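# Shelve labelled cartons onto rack boards A and B

## Task

Place each carton on the rack board its label specifies (A is the top board, B the bottom one). Each must sit upright and level, entirely over that board and inside its raised lip, resting on the board or stacked on another carton there if the labels permit. The task fails if any carton is crushed, falls, or slides down more than a few centimetres.

## Robot and tools

ROBOT. Two arms, left_arm and right_arm. Each rides its own carriage, left_rail and right_rail, on one shared floor track that runs along y at x = 0. left_rail is always the one toward +y. Each arm base sits at x = 0, y = its carriage's position_m, z = 0.04 m, facing +x. right_arm has a five-finger right hand and left_arm a mirrored left hand. A fixed bracket sits on the little-finger side of each wrist. The cameras are cam_left_wrist and cam_right_wrist (672x504, fisheye), one on each wrist.

SCENE FRAME. Positions are in metres. The table top is z = 0, +z is up, +x is the way the arms face and +y is to their left. The table edge is at x = 0.17. Anything that leaves the table, including onto the track or the metal strip, fails the task.

HAND POINT. This point sits 0.05 m in front of the palm and 0.15 m from the wrist face. Its +z runs along the straight fingers and its +y points out of the palm. On the right hand, +x points across the palm away from the thumb. On the left hand, +x points toward the thumb. Straight fingers reach 0.06 to 0.07 m past the point. A grip with the thumb turned fully in front of the palm holds objects about 0.035 to 0.065 m thick. With the palm down, the wrist can hang up to 0.13 m below the point.

execute_actions(actions, cameras). This runs a list of actions in order. Each action can have "rows", "steps", "until" and rail commands.
- rows: up to 15 rows, each applied for one control step (1/30 s). Every row is one flat list of 28 numbers in [-1, 1] covering both arms, in this order: left_arm dx, dy, dz, rx, ry, rz; left_gripper little, ring, middle, index, thumb_bend, thumb_turn, force_limit, speed; then the same 14 for right_arm and right_gripper.
- dx..rz are offsets, not poses. They count from that arm's Hand target at the start of the action and use that Hand target's own axes. 1.0 means 0.6 m or 180 degrees. rx, ry, rz together form one rotation vector. Every row in an action counts from the same start, but each new action or call counts from the new Hand target, so repeating an offset moves the arm further. All six zeros holds the arm at its Hand target.
- The finger numbers are absolute targets: +1 is straight or open and -1 is curled. thumb_turn at +1 puts the thumb beside the palm and at -1 in front of it. force_limit runs linearly from about 0 N at -1 to 10 N at +1 (15 N for the thumb motors). speed rises linearly from near 0 at -1 to full speed at +0.48, and stays full above that. There is no 'no change' value, so to keep a hand as it is, resend its last eight commanded numbers.
- steps: 1 to 450, default 15, and at least the number of rows. After the last row, the arms keep going toward that row's target.
- until: ends the action early, for example {"right_rail": {"position_status": ["!=", "moving"]}} or {"all": {"status": "ended"}}. Numbers need a comparison.
- Rails: {"left_rail": {"position_m": p, "speed_m_s": v, "acceleration_factor": a}} sets where the carriage should stand. Ranges: left_rail -0.8 to 1.5 m, right_rail -1.5 to 0.8 m, speed 0.01 to 1 m/s, acceleration_factor 0.1 to 1. {"stop": true} brakes the carriage. Keep the carriages at least 0.78 m apart. Let a carriage arrive before aiming its hand at a scene point, because a hand target moves along with its carriage.
- cameras: a list of names, or ["all"]. Images come back only for an empty action list or when asked for.

move(target, speed, blend, stop_force, zero, blocking, cameras). This plans straight paths for the hand points. target is one 28-number row, or a list of up to 15 rows, in the same layout and offset meaning as above. Every row counts from the Hand target at the start of the move. speed is in m/s, from 0.002 to 3.2, default 0.25. blend is a corner-rounding distance in m. stop_force is in N, from 4 to 120, and ends an arm's path when its wrist sensor feels that much push. zero (default true) re-zeroes the sensor at the start. blocking=false returns early and lets the move keep running. Paths do not avoid obstacles.

wait(seconds 0 to 10), stop() brakes a running move, zoom_image(camera, region=[x0,y0,x1,y1] in pixels, at most 504 by 504), show_instructions() shows the reference pages, zero_wrist_force(arm), and finished_scene(scene = this scene's number).

RESULTS. For each arm a result gives:
- end_effector_position, end_effector_quat_wxyz and velocities, in the scene frame;
- Hand target, the point the next offsets count from;
- Joint positions, listed as rail, then the six joints;
- Joint velocities and torques;
- hand_measured, hand_stopped_by (moving, target, force, stalled, fault) and hand_load_n, with six values each in motor order; a lost grip shows as a load near 0;
- Wrist force and Wrist torque, in the hand point's axes.
Rails report position_m, position_status (moving, done, contact_stop, time_out, stopped, stopped_with_arm, stopped_for_other_arm, stopped_for_other_carriage) and position_answer (taken or not_taken). A move result adds a move: line, for example done, off_target, held or fault, along with any limits that acted.

CAUTIONS. Arms are stiff, and a target pushed past a firm contact can trigger a fault stop. External force near 150 N, or joint torque over its limit, stops an arm for 10 s. Arms must not press on or hit each other, and carriages count as part of their arms. Close fingers slowly (speed -0.94 or lower) for a gentle grip, and don't crush cartons. Ramp rows gradually so a held carton is not shaken loose. Lower cartons gently so none drops or tips. The commanded orientation is clipped to within 32 degrees of the current one per step. Keep paths away from an arm's own base. Held loads and stretched arms heat the motors, and overheating brakes an arm for 30 to 60 s.

Each tool is called after ">>>" as name([rows], argument=value, ...), one row to a line, values as JSON.

Reference images:

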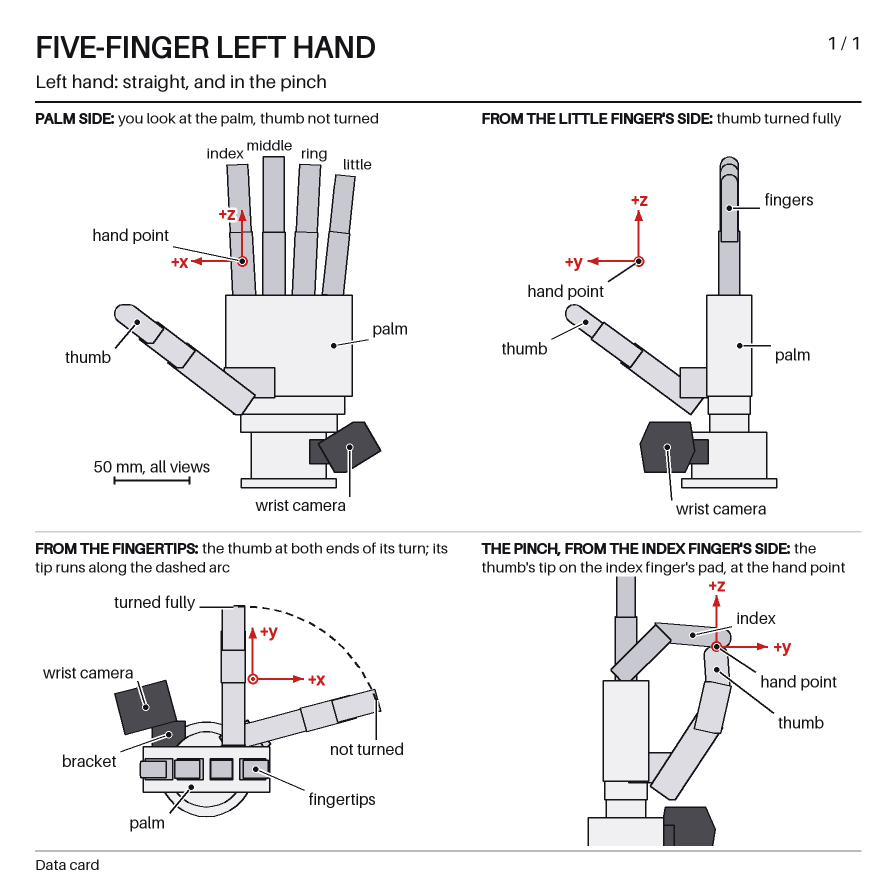

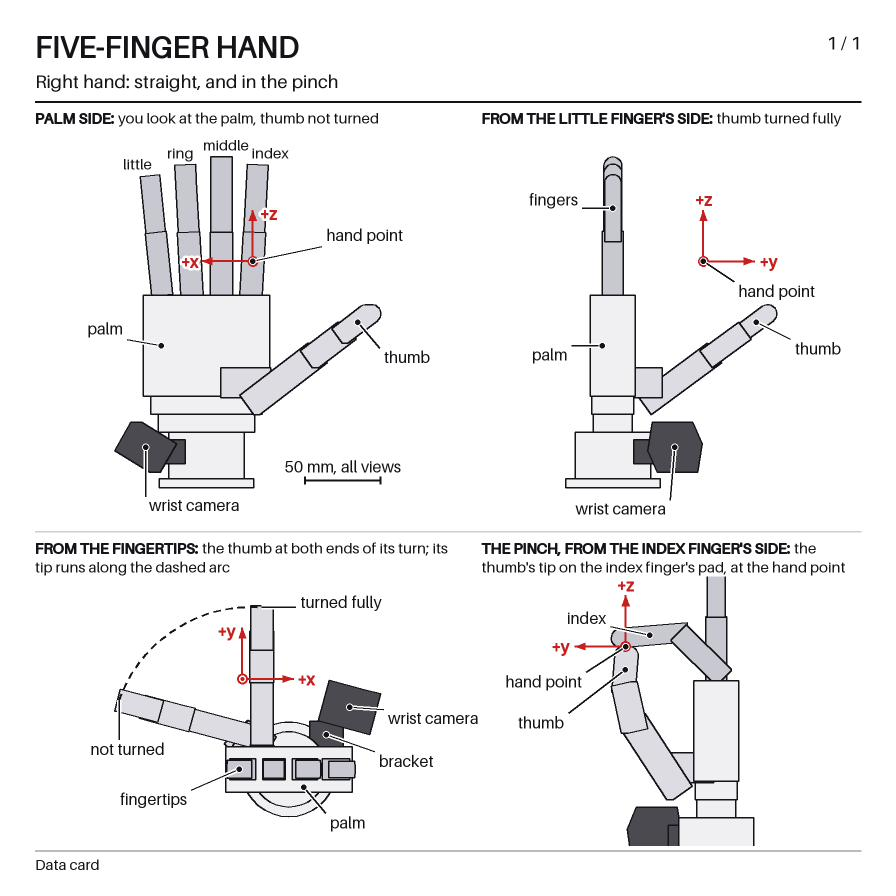

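## Session

>>> execute_actions(actions=[])

Scene clock: 0.00 s.
left_arm: end_effector_position=(+0.3860, +0.7187, +0.6206) hand_measured=(+1.000, +1.000, +1.000, +1.000, +1.000, +1.000) hand_load_n=(+0.0, +0.0, +0.0, +0.0, +0.0, +0.0) hand_stopped_by=(target, target, target, target, target, target) hand_force_limit=0.00 hand_speed=-0.80 end_effector_quat_wxyz=(+0.000, +1.000, +0.000, +0.000) | right_arm: end_effector_position=(+0.3860, -0.5609, +0.6206) hand_measured=(+1.000, +1.000, +1.000, +1.000, +1.000, +1.000) hand_load_n=(+0.0, +0.0, +0.0, +0.0, +0.0, +0.0) hand_stopped_by=(target, target, target, target, target, target) hand_force_limit=0.00 hand_speed=-0.80 end_effector_quat_wxyz=(+0.000, +0.000, +1.000, +0.000)
Joint positions: left_arm=[0.7 -0.281 -1.782 1.662 1.69 1.571 1.29] | right_arm=[-0.7 -0.281 -1.782 1.662 1.69 1.571 -1.851]
Joint velocities: within noise
Joint torques (N m): no reading
Wrist force (N): no reading
Wrist torque (N m): no reading
Wrist force, peak (N): no reading
Hand target: left_arm +0.3860, +0.7187, +0.6206; +0.000, +1.000, +0.000, +0.000 | right_arm +0.3860, -0.5609, +0.6206; +0.000, +0.000, +1.000, +0.000
left_rail: position_m=0.700 position_status=done
right_rail: position_m=-0.700 position_status=done

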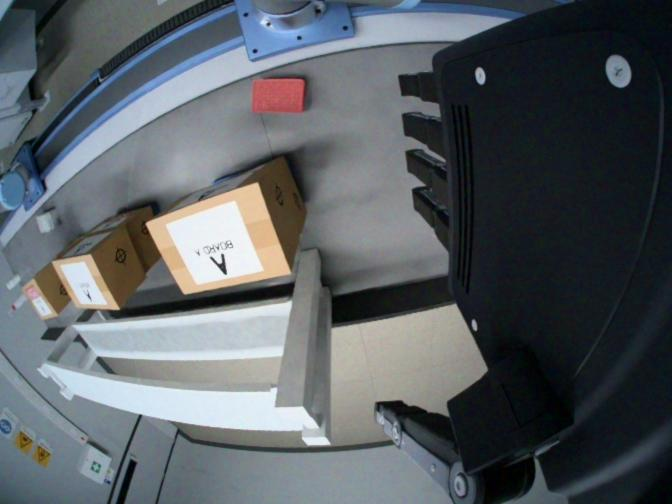

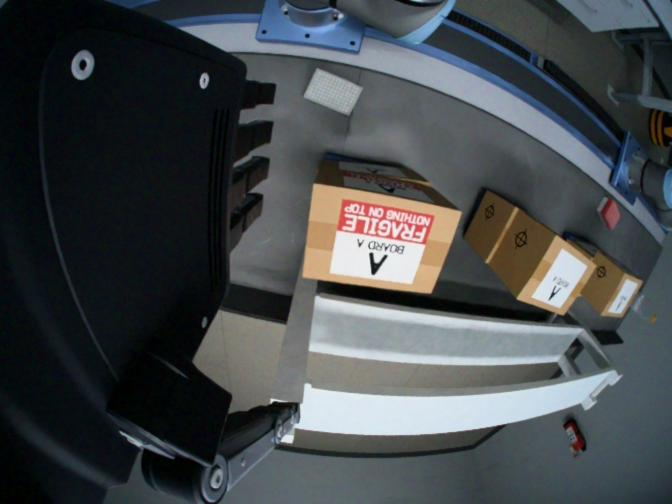

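>>> zoom_image(camera="cam_left_wrist", region=[0, 150, 340, 460])

>>> zoom_image(camera="cam_right_wrist", region=[260, 130, 660, 450])

>>> zoom_image(camera="cam_right_wrist", region=[290, 130, 480, 320])

>>> zoom_image(camera="cam_right_wrist", region=[450, 170, 670, 390])

>>> zoom_image(camera="cam_left_wrist", region=[0, 190, 170, 340])

Scaled by 1.482 from the camera's 672x504 image, which has a finer 960x720 frame.

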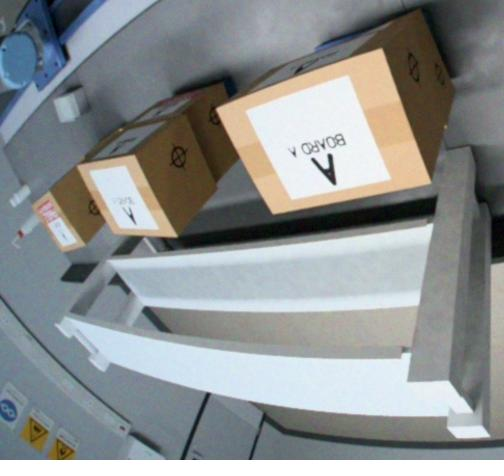

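Scaled by 1.260 from the camera's 672x504 image, which has a finer 960x720 frame.

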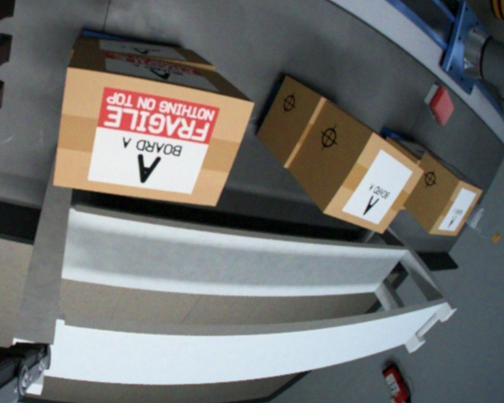

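Scaled by 2.653 from the camera's 672x504 image, which has a finer 960x720 frame.

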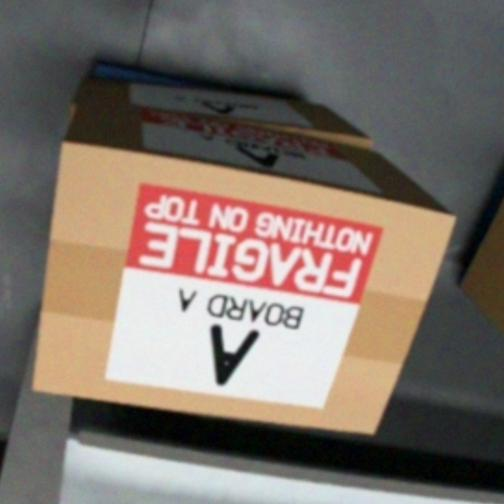

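Scaled by 2.291 from the camera's 672x504 image, which has a finer 960x720 frame.

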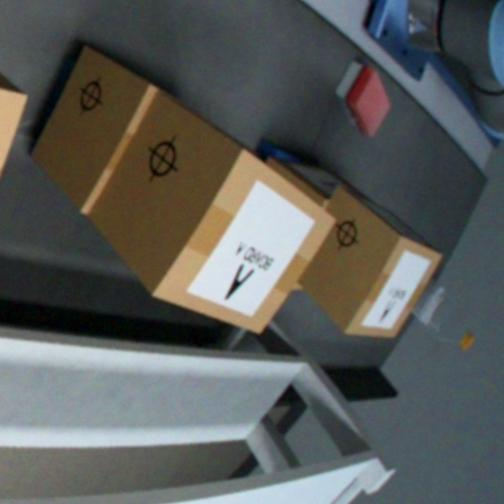

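Scaled by 2.965 from the camera's 672x504 image, which has a finer 960x720 frame.

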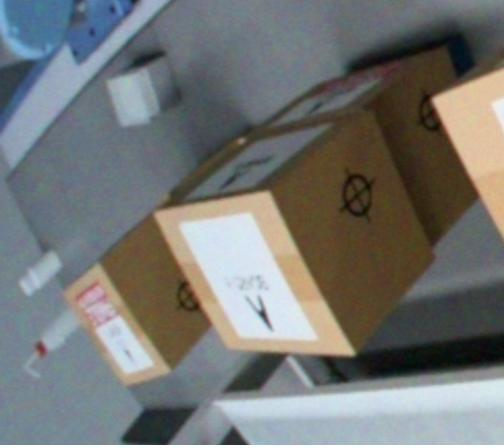

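>>> zoom_image(camera="cam_right_wrist", region=[305, 140, 465, 230])

>>> zoom_image(camera="cam_left_wrist", region=[120, 140, 320, 300])

>>> zoom_image(camera="cam_left_wrist", region=[0, 240, 400, 470])

>>> zoom_image(camera="cam_right_wrist", region=[220, 260, 660, 470])

Scaled by 3.150 from the camera's 672x504 image, which has a finer 960x720 frame.

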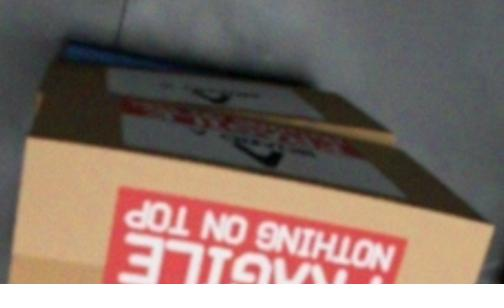

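Scaled by 2.520 from the camera's 672x504 image, which has a finer 960x720 frame.

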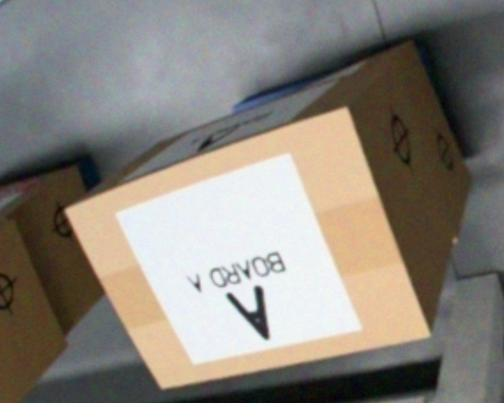

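Scaled by 1.260 from the camera's 672x504 image, which has a finer 960x720 frame.

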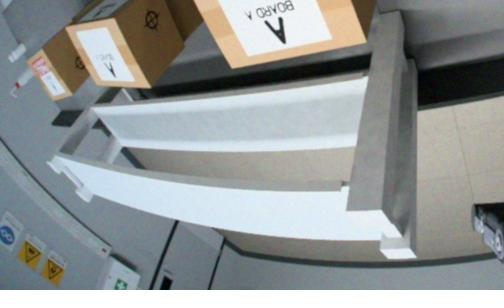

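Scaled by 1.145 from the camera's 672x504 image, which has a finer 960x720 frame.

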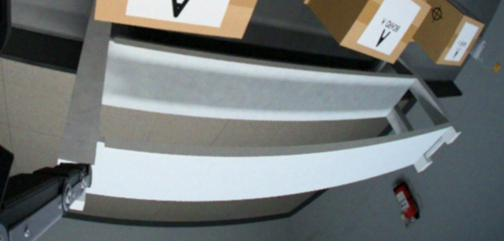

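>>> move(target=[-0.2, 0, 0, 0, 0.1944, 0, 1,1,1,1,1,1,0,-0.8, 0.2, 0, 0, 0, -0.1944, 0, 1,1,1,1,1,1,0,-0.8], cameras=["all"])

Scene clock: 107.13 s.
left_arm: end_effector_position=(+0.2678, +0.7205, +0.6207) hand_measured=(+1.000, +1.000, +1.000, +1.000, +1.000, +1.000) hand_load_n=(+0.0, +0.0, +0.0, +0.0, +0.0, +0.0) hand_stopped_by=(target, target, target, target, target, target) hand_force_limit=0.00 hand_speed=-0.80 end_effector_quat_wxyz=(+0.070, +0.966, -0.044, +0.246) | right_arm: end_effector_position=(+0.2680, -0.5589, +0.6207) hand_measured=(+1.000, +1.000, +1.000, +1.000, +1.000, +1.000) hand_load_n=(+0.0, +0.0, +0.0, +0.0, +0.0, +0.0) hand_stopped_by=(target, target, target, target, target, target) hand_force_limit=0.00 hand_speed=-0.80 end_effector_quat_wxyz=(+0.228, +0.018, +0.970, -0.084)
Joint positions: left_arm=[0.7 -0.794 -2.331 1.934 1.499 1.345 0.922] | right_arm=[-0.7 -0.766 -2.318 1.895 1.536 1.389 -2.257]
Joint torques (N m): left_arm=[21.25 34.73 -43.64 -0.74 3.29 3.4] | right_arm=[15.05 37.02 -48.76 0.11 1.48 3.13]
Wrist force (N): left_arm=[1.8 0.6 0.4] | right_arm=[1.3 -0.5 -0.1]
Wrist torque (N m): left_arm=[-0.05 -0.17 0.01] | right_arm=[0.02 -0.07 -0.10]
Wrist force, peak (N): left_arm=[1.9 0.7 0.5] | right_arm=[2.2 0.0 -0.5]
Hand target: left_arm +0.2660, +0.7187, +0.6206; +0.000, +0.954, +0.000, +0.301 | right_arm +0.2660, -0.5609, +0.6206; +0.301, +0.000, +0.954, +0.000
Off the commanded pose: left_arm 0.003 m, 11 deg | right_arm 0.003 m, 13 deg.
left_rail: position_m=0.700 position_status=done
right_rail: position_m=-0.700 position_status=done
move: off_target (left_arm, right_arm)
camera_calibration:
cam_left_wrist: T_world_to_cam=[[0.309963, 0.950645, -0.0140522, -0.757594], [0.482879, -0.144679, 0.863652, -0.557498], [0.818994, -0.274486, -0.503892, 0.406277], [0, 0, 0, 1]] pos_world=[0.171292, 0.751062, 0.675558]
cam_right_wrist: T_world_to_cam=[[-0.104761, 0.959647, -0.260964, 0.731155], [0.573048, 0.272715, 0.772815, -0.47835], [0.812798, -0.0685841, -0.578494, 0.220423], [0, 0, 0, 1]] pos_world=[0.171554, -0.55608, 0.687994]

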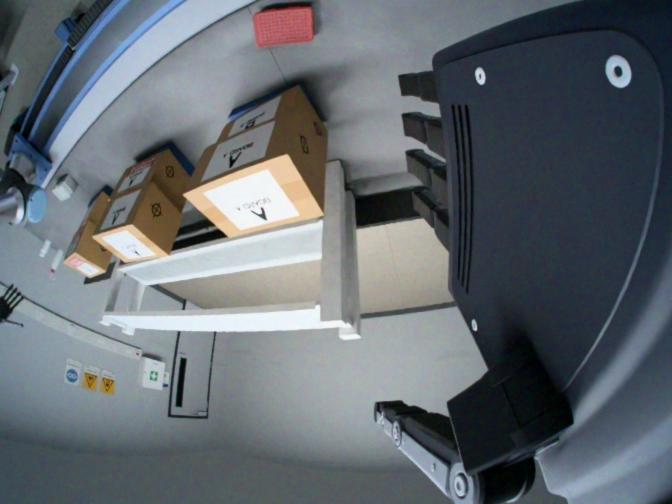

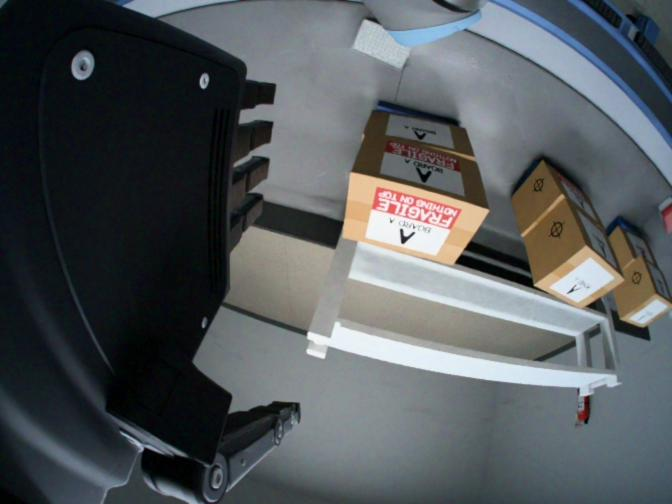

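>>> zoom_image(camera="cam_right_wrist", region=[330, 90, 510, 280])

>>> zoom_image(camera="cam_right_wrist", region=[490, 140, 672, 340])

>>> zoom_image(camera="cam_left_wrist", region=[170, 70, 350, 250])

>>> zoom_image(camera="cam_left_wrist", region=[40, 130, 210, 300])

>>> zoom_image(camera="cam_right_wrist", region=[290, 220, 640, 420])

>>> zoom_image(camera="cam_left_wrist", region=[80, 180, 380, 360])

Scaled by 2.653 from the camera's 672x504 image, which has a finer 960x720 frame.

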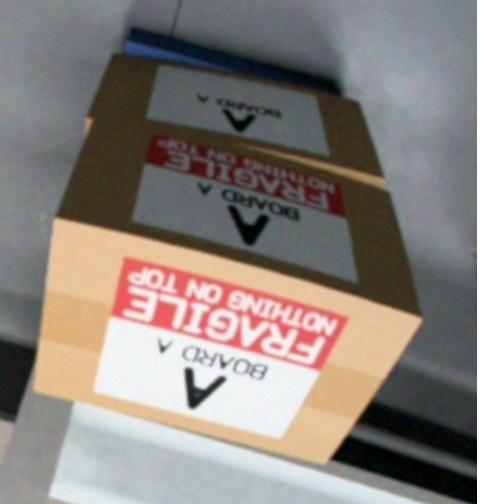

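Scaled by 2.520 from the camera's 672x504 image, which has a finer 960x720 frame.

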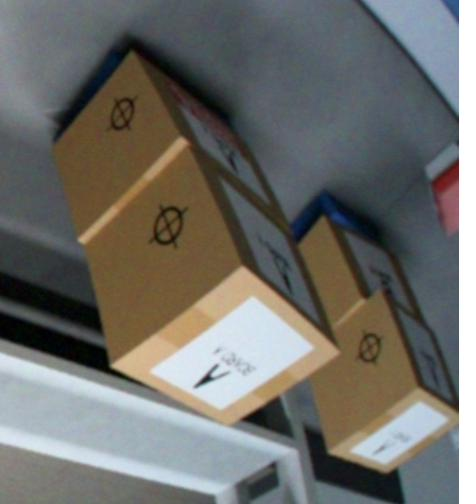

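Scaled by 2.800 from the camera's 672x504 image, which has a finer 960x720 frame.

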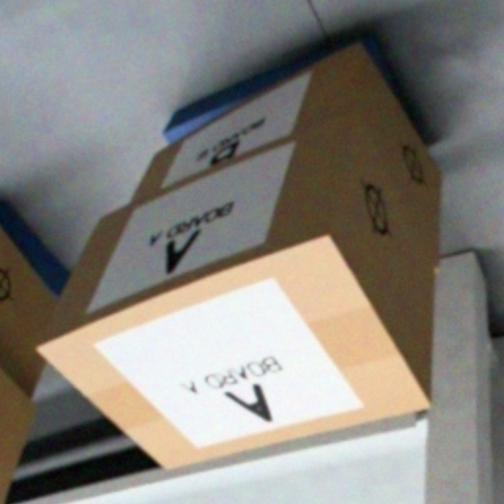

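Scaled by 2.965 from the camera's 672x504 image, which has a finer 960x720 frame.

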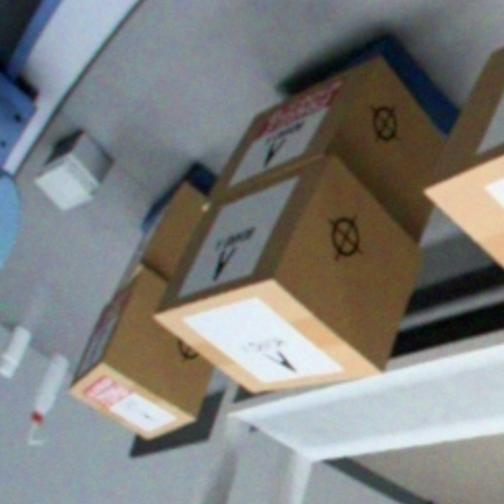

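Scaled by 1.440 from the camera's 672x504 image, which has a finer 960x720 frame.

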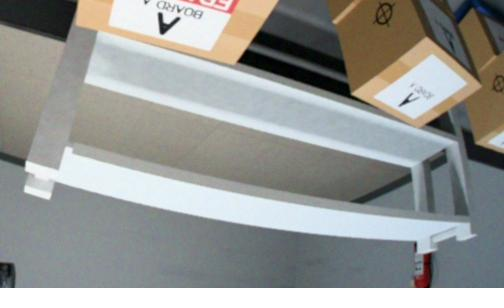

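Scaled by 1.680 from the camera's 672x504 image, which has a finer 960x720 frame.

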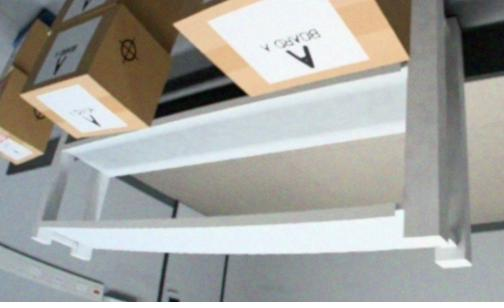

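>>> execute_actions([
  {"left_rail": {"position_m": 0.3, "speed_m_s": 0.5, "acceleration_factor": 0.4}, "right_rail": {"position_m": -0.5, "speed_m_s": 0.5, "acceleration_factor": 0.4}, "steps": 1},
  {"steps": 150, "until": {"all": {"status": "ended"}}},
], cameras=["all"])

Scene clock: 177.10 s.
left_arm: end_effector_position=(+0.2678, +0.3205, +0.6206) hand_measured=(+1.000, +1.000, +1.000, +1.000, +1.000, +1.000) hand_load_n=(+0.0, +0.0, +0.0, +0.0, +0.0, +0.0) hand_stopped_by=(target, target, target, target, target, target) hand_force_limit=0.00 hand_speed=-0.80 end_effector_quat_wxyz=(+0.071, +0.965, -0.045, +0.248) | right_arm: end_effector_position=(+0.2678, -0.3589, +0.6206) hand_measured=(+1.000, +1.000, +1.000, +1.000, +1.000, +1.000) hand_load_n=(+0.0, +0.0, +0.0, +0.0, +0.0, +0.0) hand_stopped_by=(target, target, target, target, target, target) hand_force_limit=0.00 hand_speed=-0.80 end_effector_quat_wxyz=(+0.233, +0.022, +0.968, -0.088)
Joint positions: left_arm=[0.3 -0.777 -2.329 1.934 1.488 1.352 0.941] | right_arm=[-0.5 -0.728 -2.315 1.893 1.514 1.407 -2.212]
Joint torques (N m): left_arm=[21.65 32.58 -43.88 -0.89 3.17 3.03] | right_arm=[16.56 40.5 -47.81 0.51 2.08 2.85]
Wrist force (N): left_arm=[1.8 0.5 0.1] | right_arm=[1.3 -0.4 -0.2]
Wrist torque (N m): left_arm=[-0.06 -0.19 0.01] | right_arm=[0.02 -0.05 -0.12]
Wrist force, peak (N): left_arm=[2.1 1.3 0.7] | right_arm=[1.2 -1.7 0.2]
Hand target: left_arm +0.2660, +0.3187, +0.6206; +0.000, +0.954, +0.000, +0.301 | right_arm +0.2660, -0.3609, +0.6206; +0.301, +0.000, +0.954, +0.000
Off the commanded pose: left_arm 0.003 m, 11 deg | right_arm 0.003 m, 13 deg.
left_rail: position_m=0.300 speed_m_s=0.50 position_status=done
right_rail: position_m=-0.500 speed_m_s=0.50 position_status=done
camera_calibration:
cam_left_wrist: T_world_to_cam=[[0.311758, 0.950042, -0.01505, -0.377056], [0.47844, -0.143276, 0.866353, -0.616198], [0.820916, -0.277293, -0.499206, 0.29404], [0, 0, 0, 1]] pos_world=[0.170982, 0.351468, 0.674956]
cam_right_wrist: T_world_to_cam=[[-0.0928122, 0.958957, -0.26793, 0.540019], [0.565882, 0.272211, 0.778254, -0.534401], [0.819246, -0.0793855, -0.567921, 0.222018], [0, 0, 0, 1]] pos_world=[0.170641, -0.354761, 0.686676]

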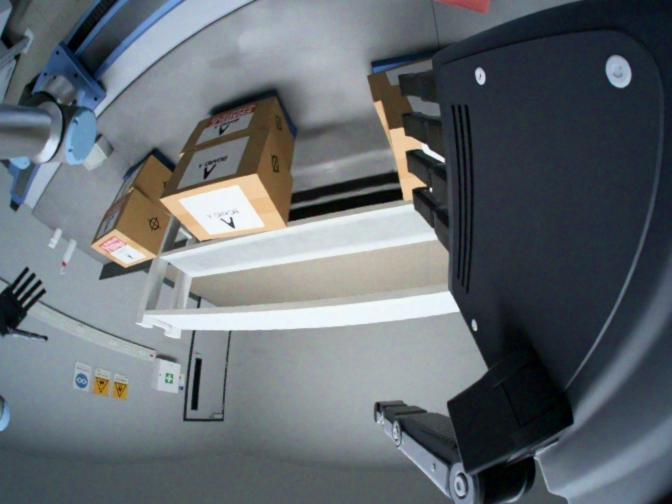

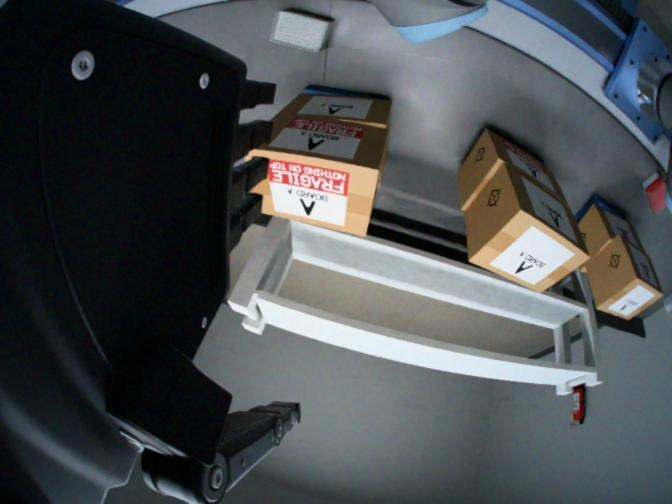

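>>> zoom_image(camera="cam_right_wrist", region=[430, 110, 600, 300])

>>> zoom_image(camera="cam_right_wrist", region=[560, 180, 672, 330])

>>> zoom_image(camera="cam_left_wrist", region=[80, 80, 310, 280])

>>> zoom_image(camera="cam_right_wrist", region=[240, 80, 410, 250])

>>> zoom_image(camera="cam_right_wrist", region=[220, 200, 620, 420])

>>> zoom_image(camera="cam_left_wrist", region=[120, 180, 470, 360])

Scaled by 2.653 from the camera's 672x504 image, which has a finer 960x720 frame.

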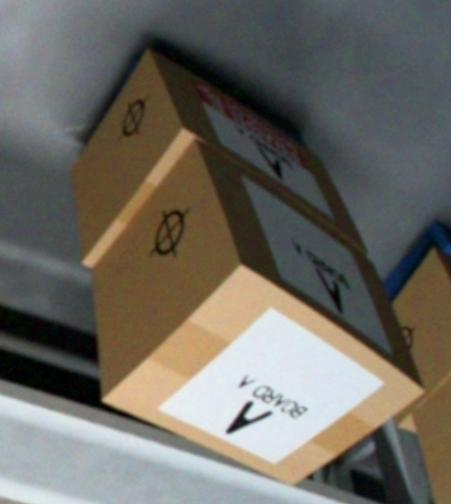

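Scaled by 3.360 from the camera's 672x504 image, which has a finer 960x720 frame.

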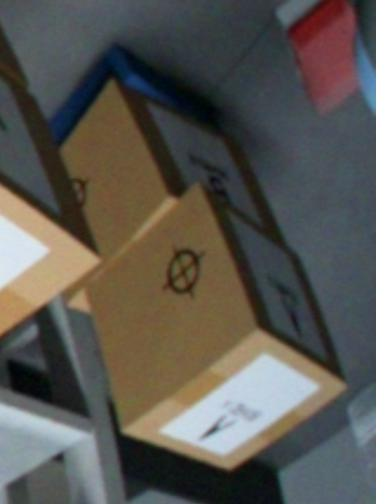

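Scaled by 2.191 from the camera's 672x504 image, which has a finer 960x720 frame.

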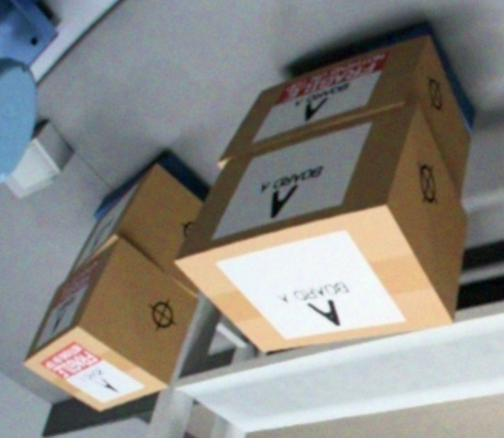

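Scaled by 2.965 from the camera's 672x504 image, which has a finer 960x720 frame.

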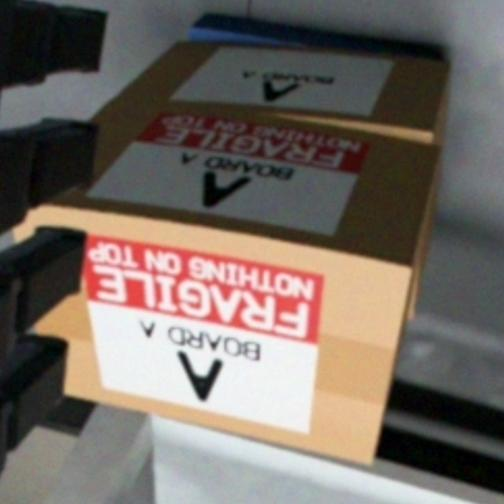

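Scaled by 1.260 from the camera's 672x504 image, which has a finer 960x720 frame.

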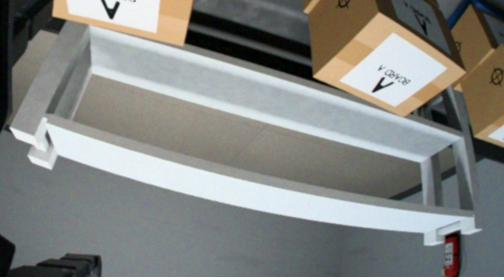

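Scaled by 1.440 from the camera's 672x504 image, which has a finer 960x720 frame.

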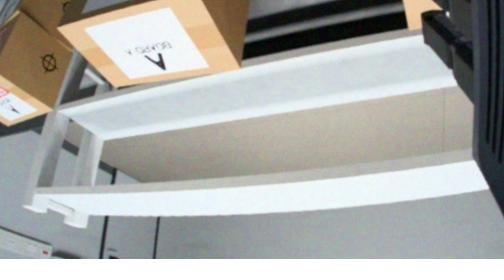

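>>> move(target=[0.415, -0.0517, 0.0873, 0, -0.1944, 0, 1,1,1,1,1,1,0,-0.8, 0, 0, 0, 0, 0, 0, 1,1,1,1,1,1,0,-0.8], cameras=["all"])

Scene clock: 276.03 s.
left_arm: end_effector_position=(+0.5000, +0.3497, +0.7205) hand_measured=(+1.000, +1.000, +1.000, +1.000, +1.000, +1.000) hand_load_n=(+0.0, +0.0, +0.0, +0.0, -0.5, +0.0) hand_stopped_by=(target, target, target, target, target, target) hand_force_limit=0.00 hand_speed=-0.80 end_effector_quat_wxyz=(+0.000, +1.000, +0.000, +0.000) | right_arm: end_effector_position=(+0.2678, -0.3589, +0.6206) hand_measured=(+1.000, +1.000, +1.000, +1.000, +1.000, +1.000) hand_load_n=(+0.0, +0.0, +0.5, +0.0, -0.5, +0.0) hand_stopped_by=(target, target, target, target, target, target) hand_force_limit=0.00 hand_speed=-0.80 end_effector_quat_wxyz=(+0.233, +0.022, +0.968, -0.088)
Joint positions: left_arm=[0.3 -0.14 -1.54 1.266 1.845 1.571 1.431] | right_arm=[-0.5 -0.727 -2.315 1.893 1.514 1.407 -2.212]
Joint torques (N m): left_arm=[20.96 -25.23 -44.05 6.29 -0.87 3.26] | right_arm=[14.93 37.93 -48.65 -0.1 2.24 2.69]
Wrist force (N): left_arm=[0.3 0.3 -0.1] | right_arm=[1.3 -0.6 0.2]
Wrist torque (N m): left_arm=[0.00 -0.08 -0.14] | right_arm=[-0.03 -0.07 -0.12]
Wrist force, peak (N): left_arm=[2.7 0.2 -0.4] | right_arm=[1.7 -0.1 0.0]
Hand target: left_arm +0.5000, +0.3497, +0.7205; +0.000, +1.000, +0.000, +0.000 | right_arm +0.2678, -0.3589, +0.6206; +0.233, +0.022, +0.968, -0.088 (not the last commanded pose)
Off the commanded pose: left_arm 0.000 m, 0 deg | right_arm 0.003 m, 13 deg.
left_rail: position_m=0.300 speed_m_s=0.50 position_status=done
right_rail: position_m=-0.500 speed_m_s=0.50 position_status=done
move: off_target (right_arm)
camera_calibration:
cam_left_wrist: T_world_to_cam=[[0.215892, 0.976383, -0.00820181, -0.441926], [0.845202, -0.182667, 0.502261, -0.716879], [0.488901, -0.115366, -0.864677, 0.534058], [0, 0, 0, 1]] pos_world=[0.440214, 0.362151, 0.818224]
cam_right_wrist: T_world_to_cam=[[-0.0928122, 0.958957, -0.26793, 0.540019], [0.565882, 0.272211, 0.778254, -0.534401], [0.819246, -0.0793855, -0.567921, 0.222018], [0, 0, 0, 1]] pos_world=[0.170641, -0.354761, 0.686676]

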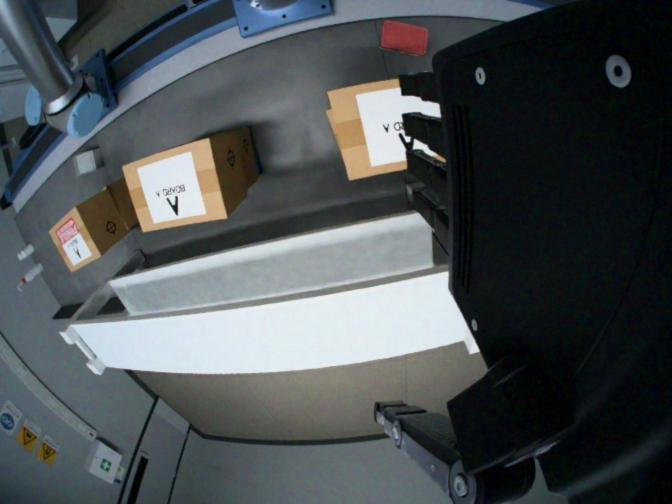

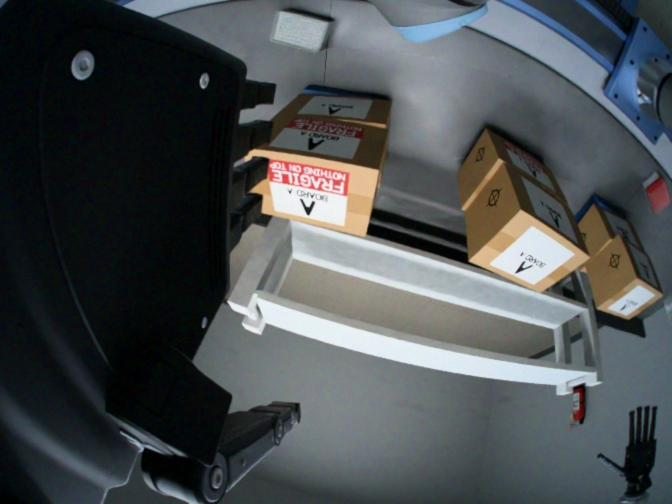

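>>> zoom_image(camera="cam_left_wrist", region=[40, 190, 490, 400])

>>> zoom_image(camera="cam_left_wrist", region=[40, 240, 200, 400])

>>> zoom_image(camera="cam_left_wrist", region=[320, 180, 500, 380])

Scaled by 1.120 from the camera's 672x504 image, which has a finer 960x720 frame.

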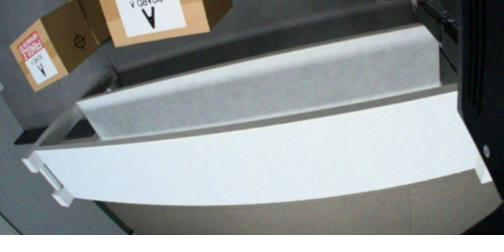

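Scaled by 3.150 from the camera's 672x504 image, which has a finer 960x720 frame.

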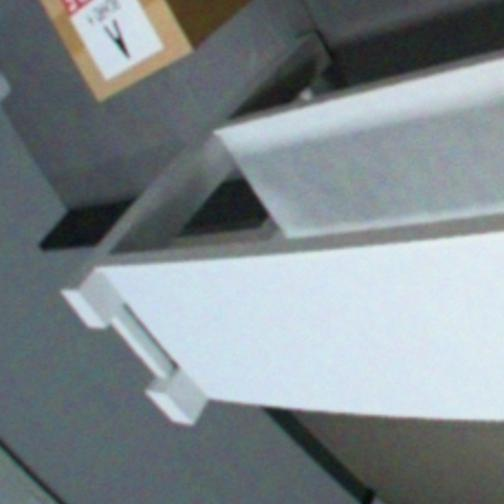

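Scaled by 2.520 from the camera's 672x504 image, which has a finer 960x720 frame.

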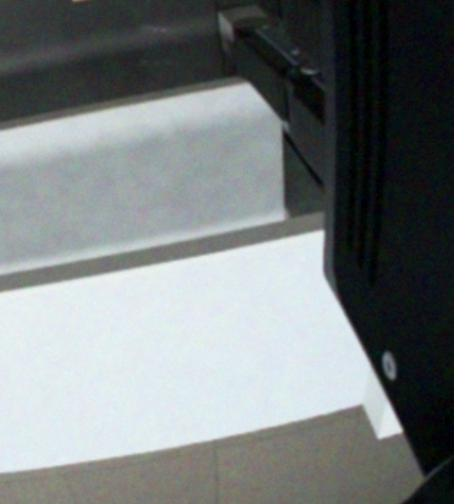

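>>> execute_actions([
  {"left_rail": {"position_m": 0.85}, "steps": 1},
  {"steps": 150, "until": {"all": {"status": "ended"}}},
])

>>> move([
  [-0.333, 0.5, 0.2, 0, 0.222, 0, 1,1,1,1,1,1,0,-0.8, 0, 0, 0, 0, 0, 0, 1,1,1,1,1,1,0,-0.8],
  [-0.383, 0.98, 0.5, 0, 0.3333, 0, 1,1,1,1,1,1,0,-0.8, 0, 0, 0, 0, 0, 0, 1,1,1,1,1,1,0,-0.8],
], blend=0.05, cameras=["all"])

Scene clock: 307.20 s.
left_arm: end_effector_position=(+0.5000, +0.8997, +0.7205) hand_measured=(+1.000, +1.000, +1.000, +1.000, +1.000, +1.000) hand_load_n=(+0.0, +0.0, +0.0, +0.0, +0.0, +0.0) hand_stopped_by=(target, target, target, target, target, target) hand_force_limit=0.00 hand_speed=-0.80 end_effector_quat_wxyz=(+0.000, +1.000, +0.000, +0.000) | right_arm: end_effector_position=(+0.2678, -0.3589, +0.6206) hand_measured=(+1.000, +1.000, +1.000, +1.000, +1.000, +1.000) hand_load_n=(+0.0, +0.0, +0.0, +0.0, -0.5, -0.5) hand_stopped_by=(target, target, target, target, target, target) hand_force_limit=0.00 hand_speed=-0.80 end_effector_quat_wxyz=(+0.233, +0.022, +0.968, -0.088)
Joint positions: left_arm=[0.85 -0.14 -1.54 1.266 1.845 1.571 1.431] | right_arm=[-0.5 -0.727 -2.315 1.893 1.514 1.407 -2.212]
Joint torques (N m): left_arm=[8.79 -33.83 -38.73 5.94 1.83 3.12] | right_arm=[17.4 38.06 -47.79 0.14 1.88 2.51]
Wrist force (N): left_arm=[0.6 0.3 -0.1] | right_arm=[1.0 -0.3 0.0]
Wrist torque (N m): left_arm=[0.00 -0.12 -0.12] | right_arm=[0.02 -0.02 -0.13]
Wrist force, peak (N): left_arm=[0.4 1.6 -0.4] | right_arm=[1.6 -0.6 0.1]
Hand target: left_arm +0.5000, +0.8997, +0.7205; +0.000, +1.000, +0.000, +0.000 | right_arm +0.2678, -0.3589, +0.6206; +0.233, +0.022, +0.968, -0.088 (not the last commanded pose)
Off the commanded pose: left_arm 0.000 m, 0 deg | right_arm 0.003 m, 13 deg.
left_rail: position_m=0.850 speed_m_s=0.50 position_status=done
right_rail: position_m=-0.500 speed_m_s=0.50 position_status=done

Scene clock: 310.80 s.
left_arm: end_effector_position=(+0.2702, +0.3118, +0.4206) hand_measured=(+1.000, +1.000, +1.000, +1.000, +1.000, +1.000) hand_load_n=(+0.0, +0.0, +0.0, +0.0, -0.5, +0.0) hand_stopped_by=(target, target, target, target, target, target) hand_force_limit=0.00 hand_speed=-0.80 end_effector_quat_wxyz=(+0.000, +0.866, +0.000, +0.500) | right_arm: end_effector_position=(+0.2678, -0.3589, +0.6206) hand_measured=(+1.000, +1.000, +1.000, +1.000, +1.000, +1.000) hand_load_n=(+0.0, +0.0, +0.0, +0.0, +0.0, +0.0) hand_stopped_by=(target, target, target, target, target, target) hand_force_limit=0.00 hand_speed=-0.80 end_effector_quat_wxyz=(+0.233, +0.022, +0.968, -0.088)
Joint positions: left_arm=[0.85 -1.894 -1.402 2.072 1.404 0.608 -0.591] | right_arm=[-0.5 -0.727 -2.315 1.893 1.514 1.407 -2.212]
Joint torques (N m): left_arm=[21.06 -28.07 -36.52 0.58 -5.21 3.44] | right_arm=[12.86 36.95 -48.59 0.27 2.06 2.52]
Wrist force (N): left_arm=[3.1 -0.3 0.7] | right_arm=[1.4 -0.2 0.0]
Wrist torque (N m): left_arm=[-0.09 -0.34 0.05] | right_arm=[0.04 -0.09 -0.10]
Wrist force, peak (N): left_arm=[3.4 0.0 1.0] | right_arm=[1.6 -0.4 -0.4]
Hand target: left_arm +0.2702, +0.3117, +0.4205; +0.000, +0.866, +0.000, +0.500 | right_arm +0.2678, -0.3589, +0.6206; +0.233, +0.022, +0.968, -0.088
Off the commanded pose: left_arm 0.000 m, 0 deg | right_arm 0.000 m, 0 deg.
left_rail: position_m=0.850 speed_m_s=0.50 position_status=done
right_rail: position_m=-0.500 speed_m_s=0.50 position_status=done
move: done
camera_calibration:
cam_left_wrist: T_world_to_cam=[[0.115106, 0.976383, 0.18283, -0.410797], [-0.0120701, -0.182665, 0.983101, -0.349595], [0.99328, -0.115367, -0.00924065, -0.113421], [0, 0, 0, 1]] pos_world=[0.155724, 0.324151, 0.417745]
cam_right_wrist: T_world_to_cam=[[-0.0928122, 0.958957, -0.26793, 0.540019], [0.565882, 0.272211, 0.778254, -0.534401], [0.819246, -0.0793855, -0.567921, 0.222018], [0, 0, 0, 1]] pos_world=[0.170641, -0.354761, 0.686676]

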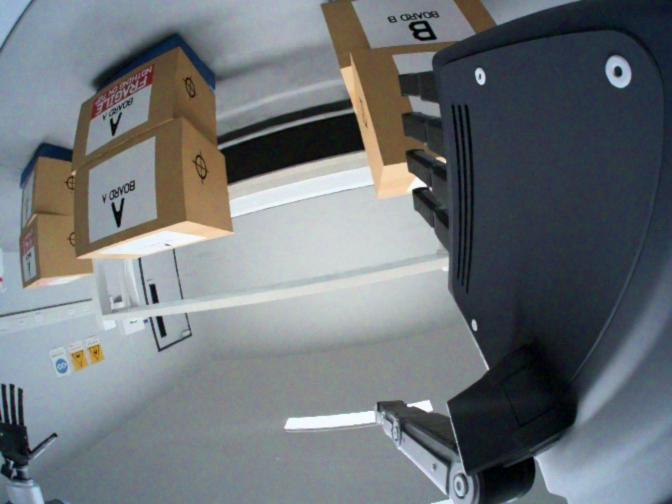

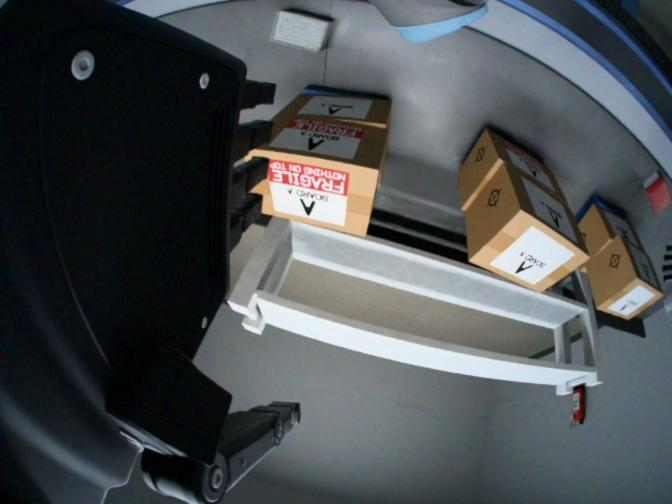

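>>> zoom_image(camera="cam_left_wrist", region=[190, 100, 450, 330])

>>> zoom_image(camera="cam_left_wrist", region=[0, 20, 250, 300])

>>> zoom_image(camera="cam_left_wrist", region=[210, 150, 400, 220])

>>> zoom_image(camera="cam_left_wrist", region=[300, 0, 520, 210])

>>> zoom_image(camera="cam_left_wrist", region=[80, 230, 240, 350])

Scaled by 1.938 from the camera's 672x504 image, which has a finer 960x720 frame.

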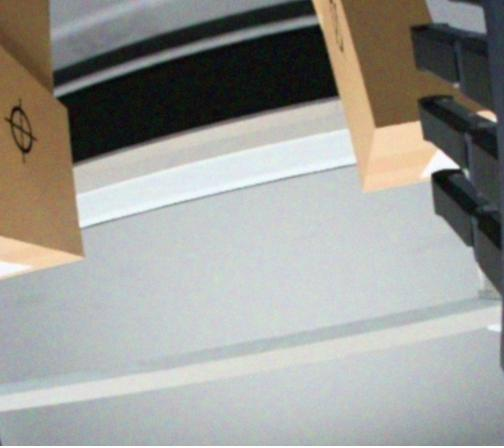

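Scaled by 1.800 from the camera's 672x504 image, which has a finer 960x720 frame.

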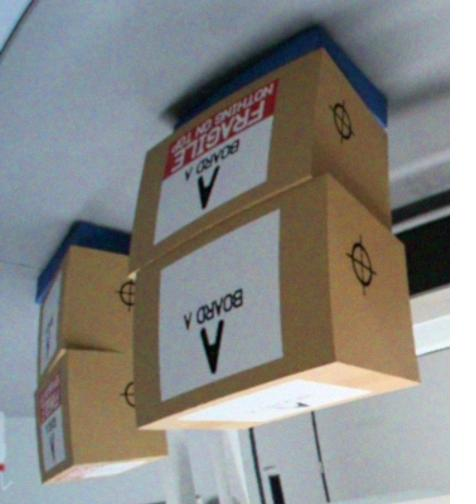

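Scaled by 2.653 from the camera's 672x504 image, which has a finer 960x720 frame.

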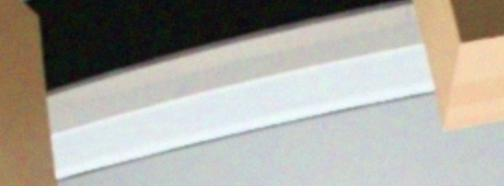

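Scaled by 2.291 from the camera's 672x504 image, which has a finer 960x720 frame.

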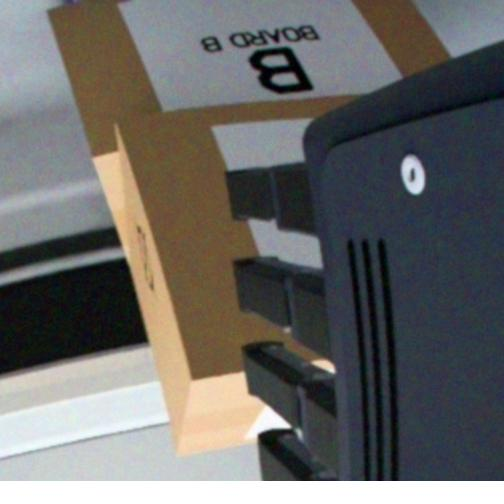

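Scaled by 3.150 from the camera's 672x504 image, which has a finer 960x720 frame.

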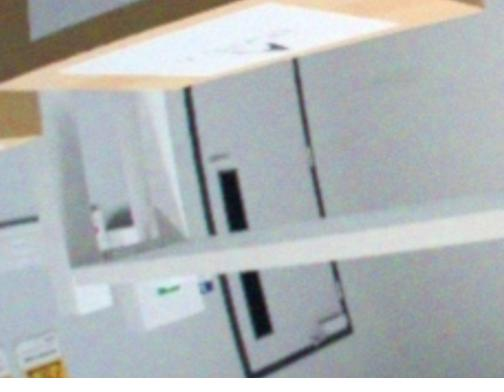

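>>> move([
  [0.3137, -0.483, -0.1233, 0, -0.111, 0, 1,1,1,1,1,1,0,-0.8, -0.4, 0.02, 0.06, -0.02, 0.07, -0.007, 1,1,1,1,1,1,0,-0.8],
  [0.99, -0.232, 0.448, 0, -0.3333, 0, 1,1,1,1,1,1,0,-0.8, -0.925, 0.041, 0.131, -0.0569, 0.1506, -0.0142, 1,1,1,1,1,1,0,-0.8],
], blend=0.08, cameras=["all"])

Scene clock: 528.67 s.
left_arm: end_effector_position=(+0.7979, +0.4519, +0.7982) hand_measured=(+1.000, +1.000, +1.000, +1.000, +1.000, +1.000) hand_load_n=(+0.0, +0.0, +0.0, +0.0, +0.0, +0.0) hand_stopped_by=(target, target, target, target, target, target) hand_force_limit=0.00 hand_speed=-0.80 end_effector_quat_wxyz=(+0.095, +0.980, +0.032, +0.172) | right_arm: end_effector_position=(+0.7966, -0.3504, +0.7982) hand_measured=(+1.000, +1.000, +1.000, +1.000, +1.000, +1.000) hand_load_n=(+0.0, +0.5, +0.0, -0.5, +0.0, +0.0) hand_stopped_by=(target, target, target, target, target, target) hand_force_limit=0.00 hand_speed=-0.80 end_effector_quat_wxyz=(+0.071, +0.020, +0.996, +0.040)
Joint positions: left_arm=[0.85 -0.65 -0.815 0.035 1.959 1.503 0.869] | right_arm=[-0.5 -0.144 -0.815 0.035 2.218 1.474 -1.669]
Joint torques (N m): left_arm=[21.6 -70.64 -34.92 -0.67 3.45 3.51] | right_arm=[-18.41 -76.93 -37.22 1.31 -3.03 2.95]
Wrist force (N): left_arm=[1.6 0.8 0.4] | right_arm=[-0.4 0.5 0.4]
Wrist torque (N m): left_arm=[0.09 -0.26 0.19] | right_arm=[0.16 0.22 -0.14]
Wrist force, peak (N): left_arm=[3.0 1.3 2.3] | right_arm=[-2.5 0.1 1.4]
Hand target: left_arm +0.8001, +0.4510, +0.8005; +0.000, +1.000, +0.000, +0.000 | right_arm +0.7992, -0.3501, +0.8007; -0.001, +0.000, +1.000, +0.001
Off the commanded pose: left_arm 0.003 m, 23 deg | right_arm 0.004 m, 10 deg.
left_rail: position_m=0.850 speed_m_s=0.50 position_status=done
right_rail: position_m=-0.500 speed_m_s=0.50 position_status=done
elbow stopped short (left arm): the move would have taken joint 4 (elbow) straighter than the controller allows.
elbow stopped short (right arm): the move would have taken joint 4 (elbow) straighter than the controller allows.
move: off_target (left_arm, right_arm)
camera_calibration:
cam_left_wrist: T_world_to_cam=[[0.176853, 0.975727, -0.12915, -0.477364], [0.625967, -0.0102434, 0.779782, -1.11362], [0.759532, -0.21875, -0.612584, 0.0969575], [0, 0, 0, 1]] pos_world=[0.707869, 0.475579, 0.866123]
cam_right_wrist: T_world_to_cam=[[-0.168591, 0.985191, 0.0312306, 0.45926], [0.786161, 0.115285, 0.607175, -1.06805], [0.594583, 0.126917, -0.793954, 0.322058], [0, 0, 0, 1]] pos_world=[0.725599, -0.370203, 0.889851]

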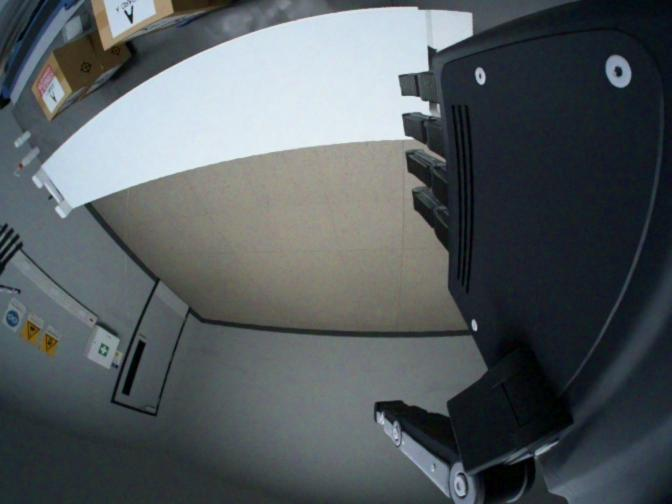

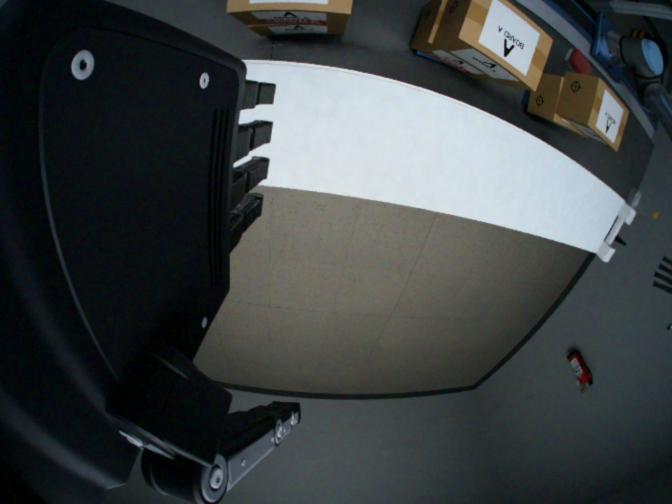

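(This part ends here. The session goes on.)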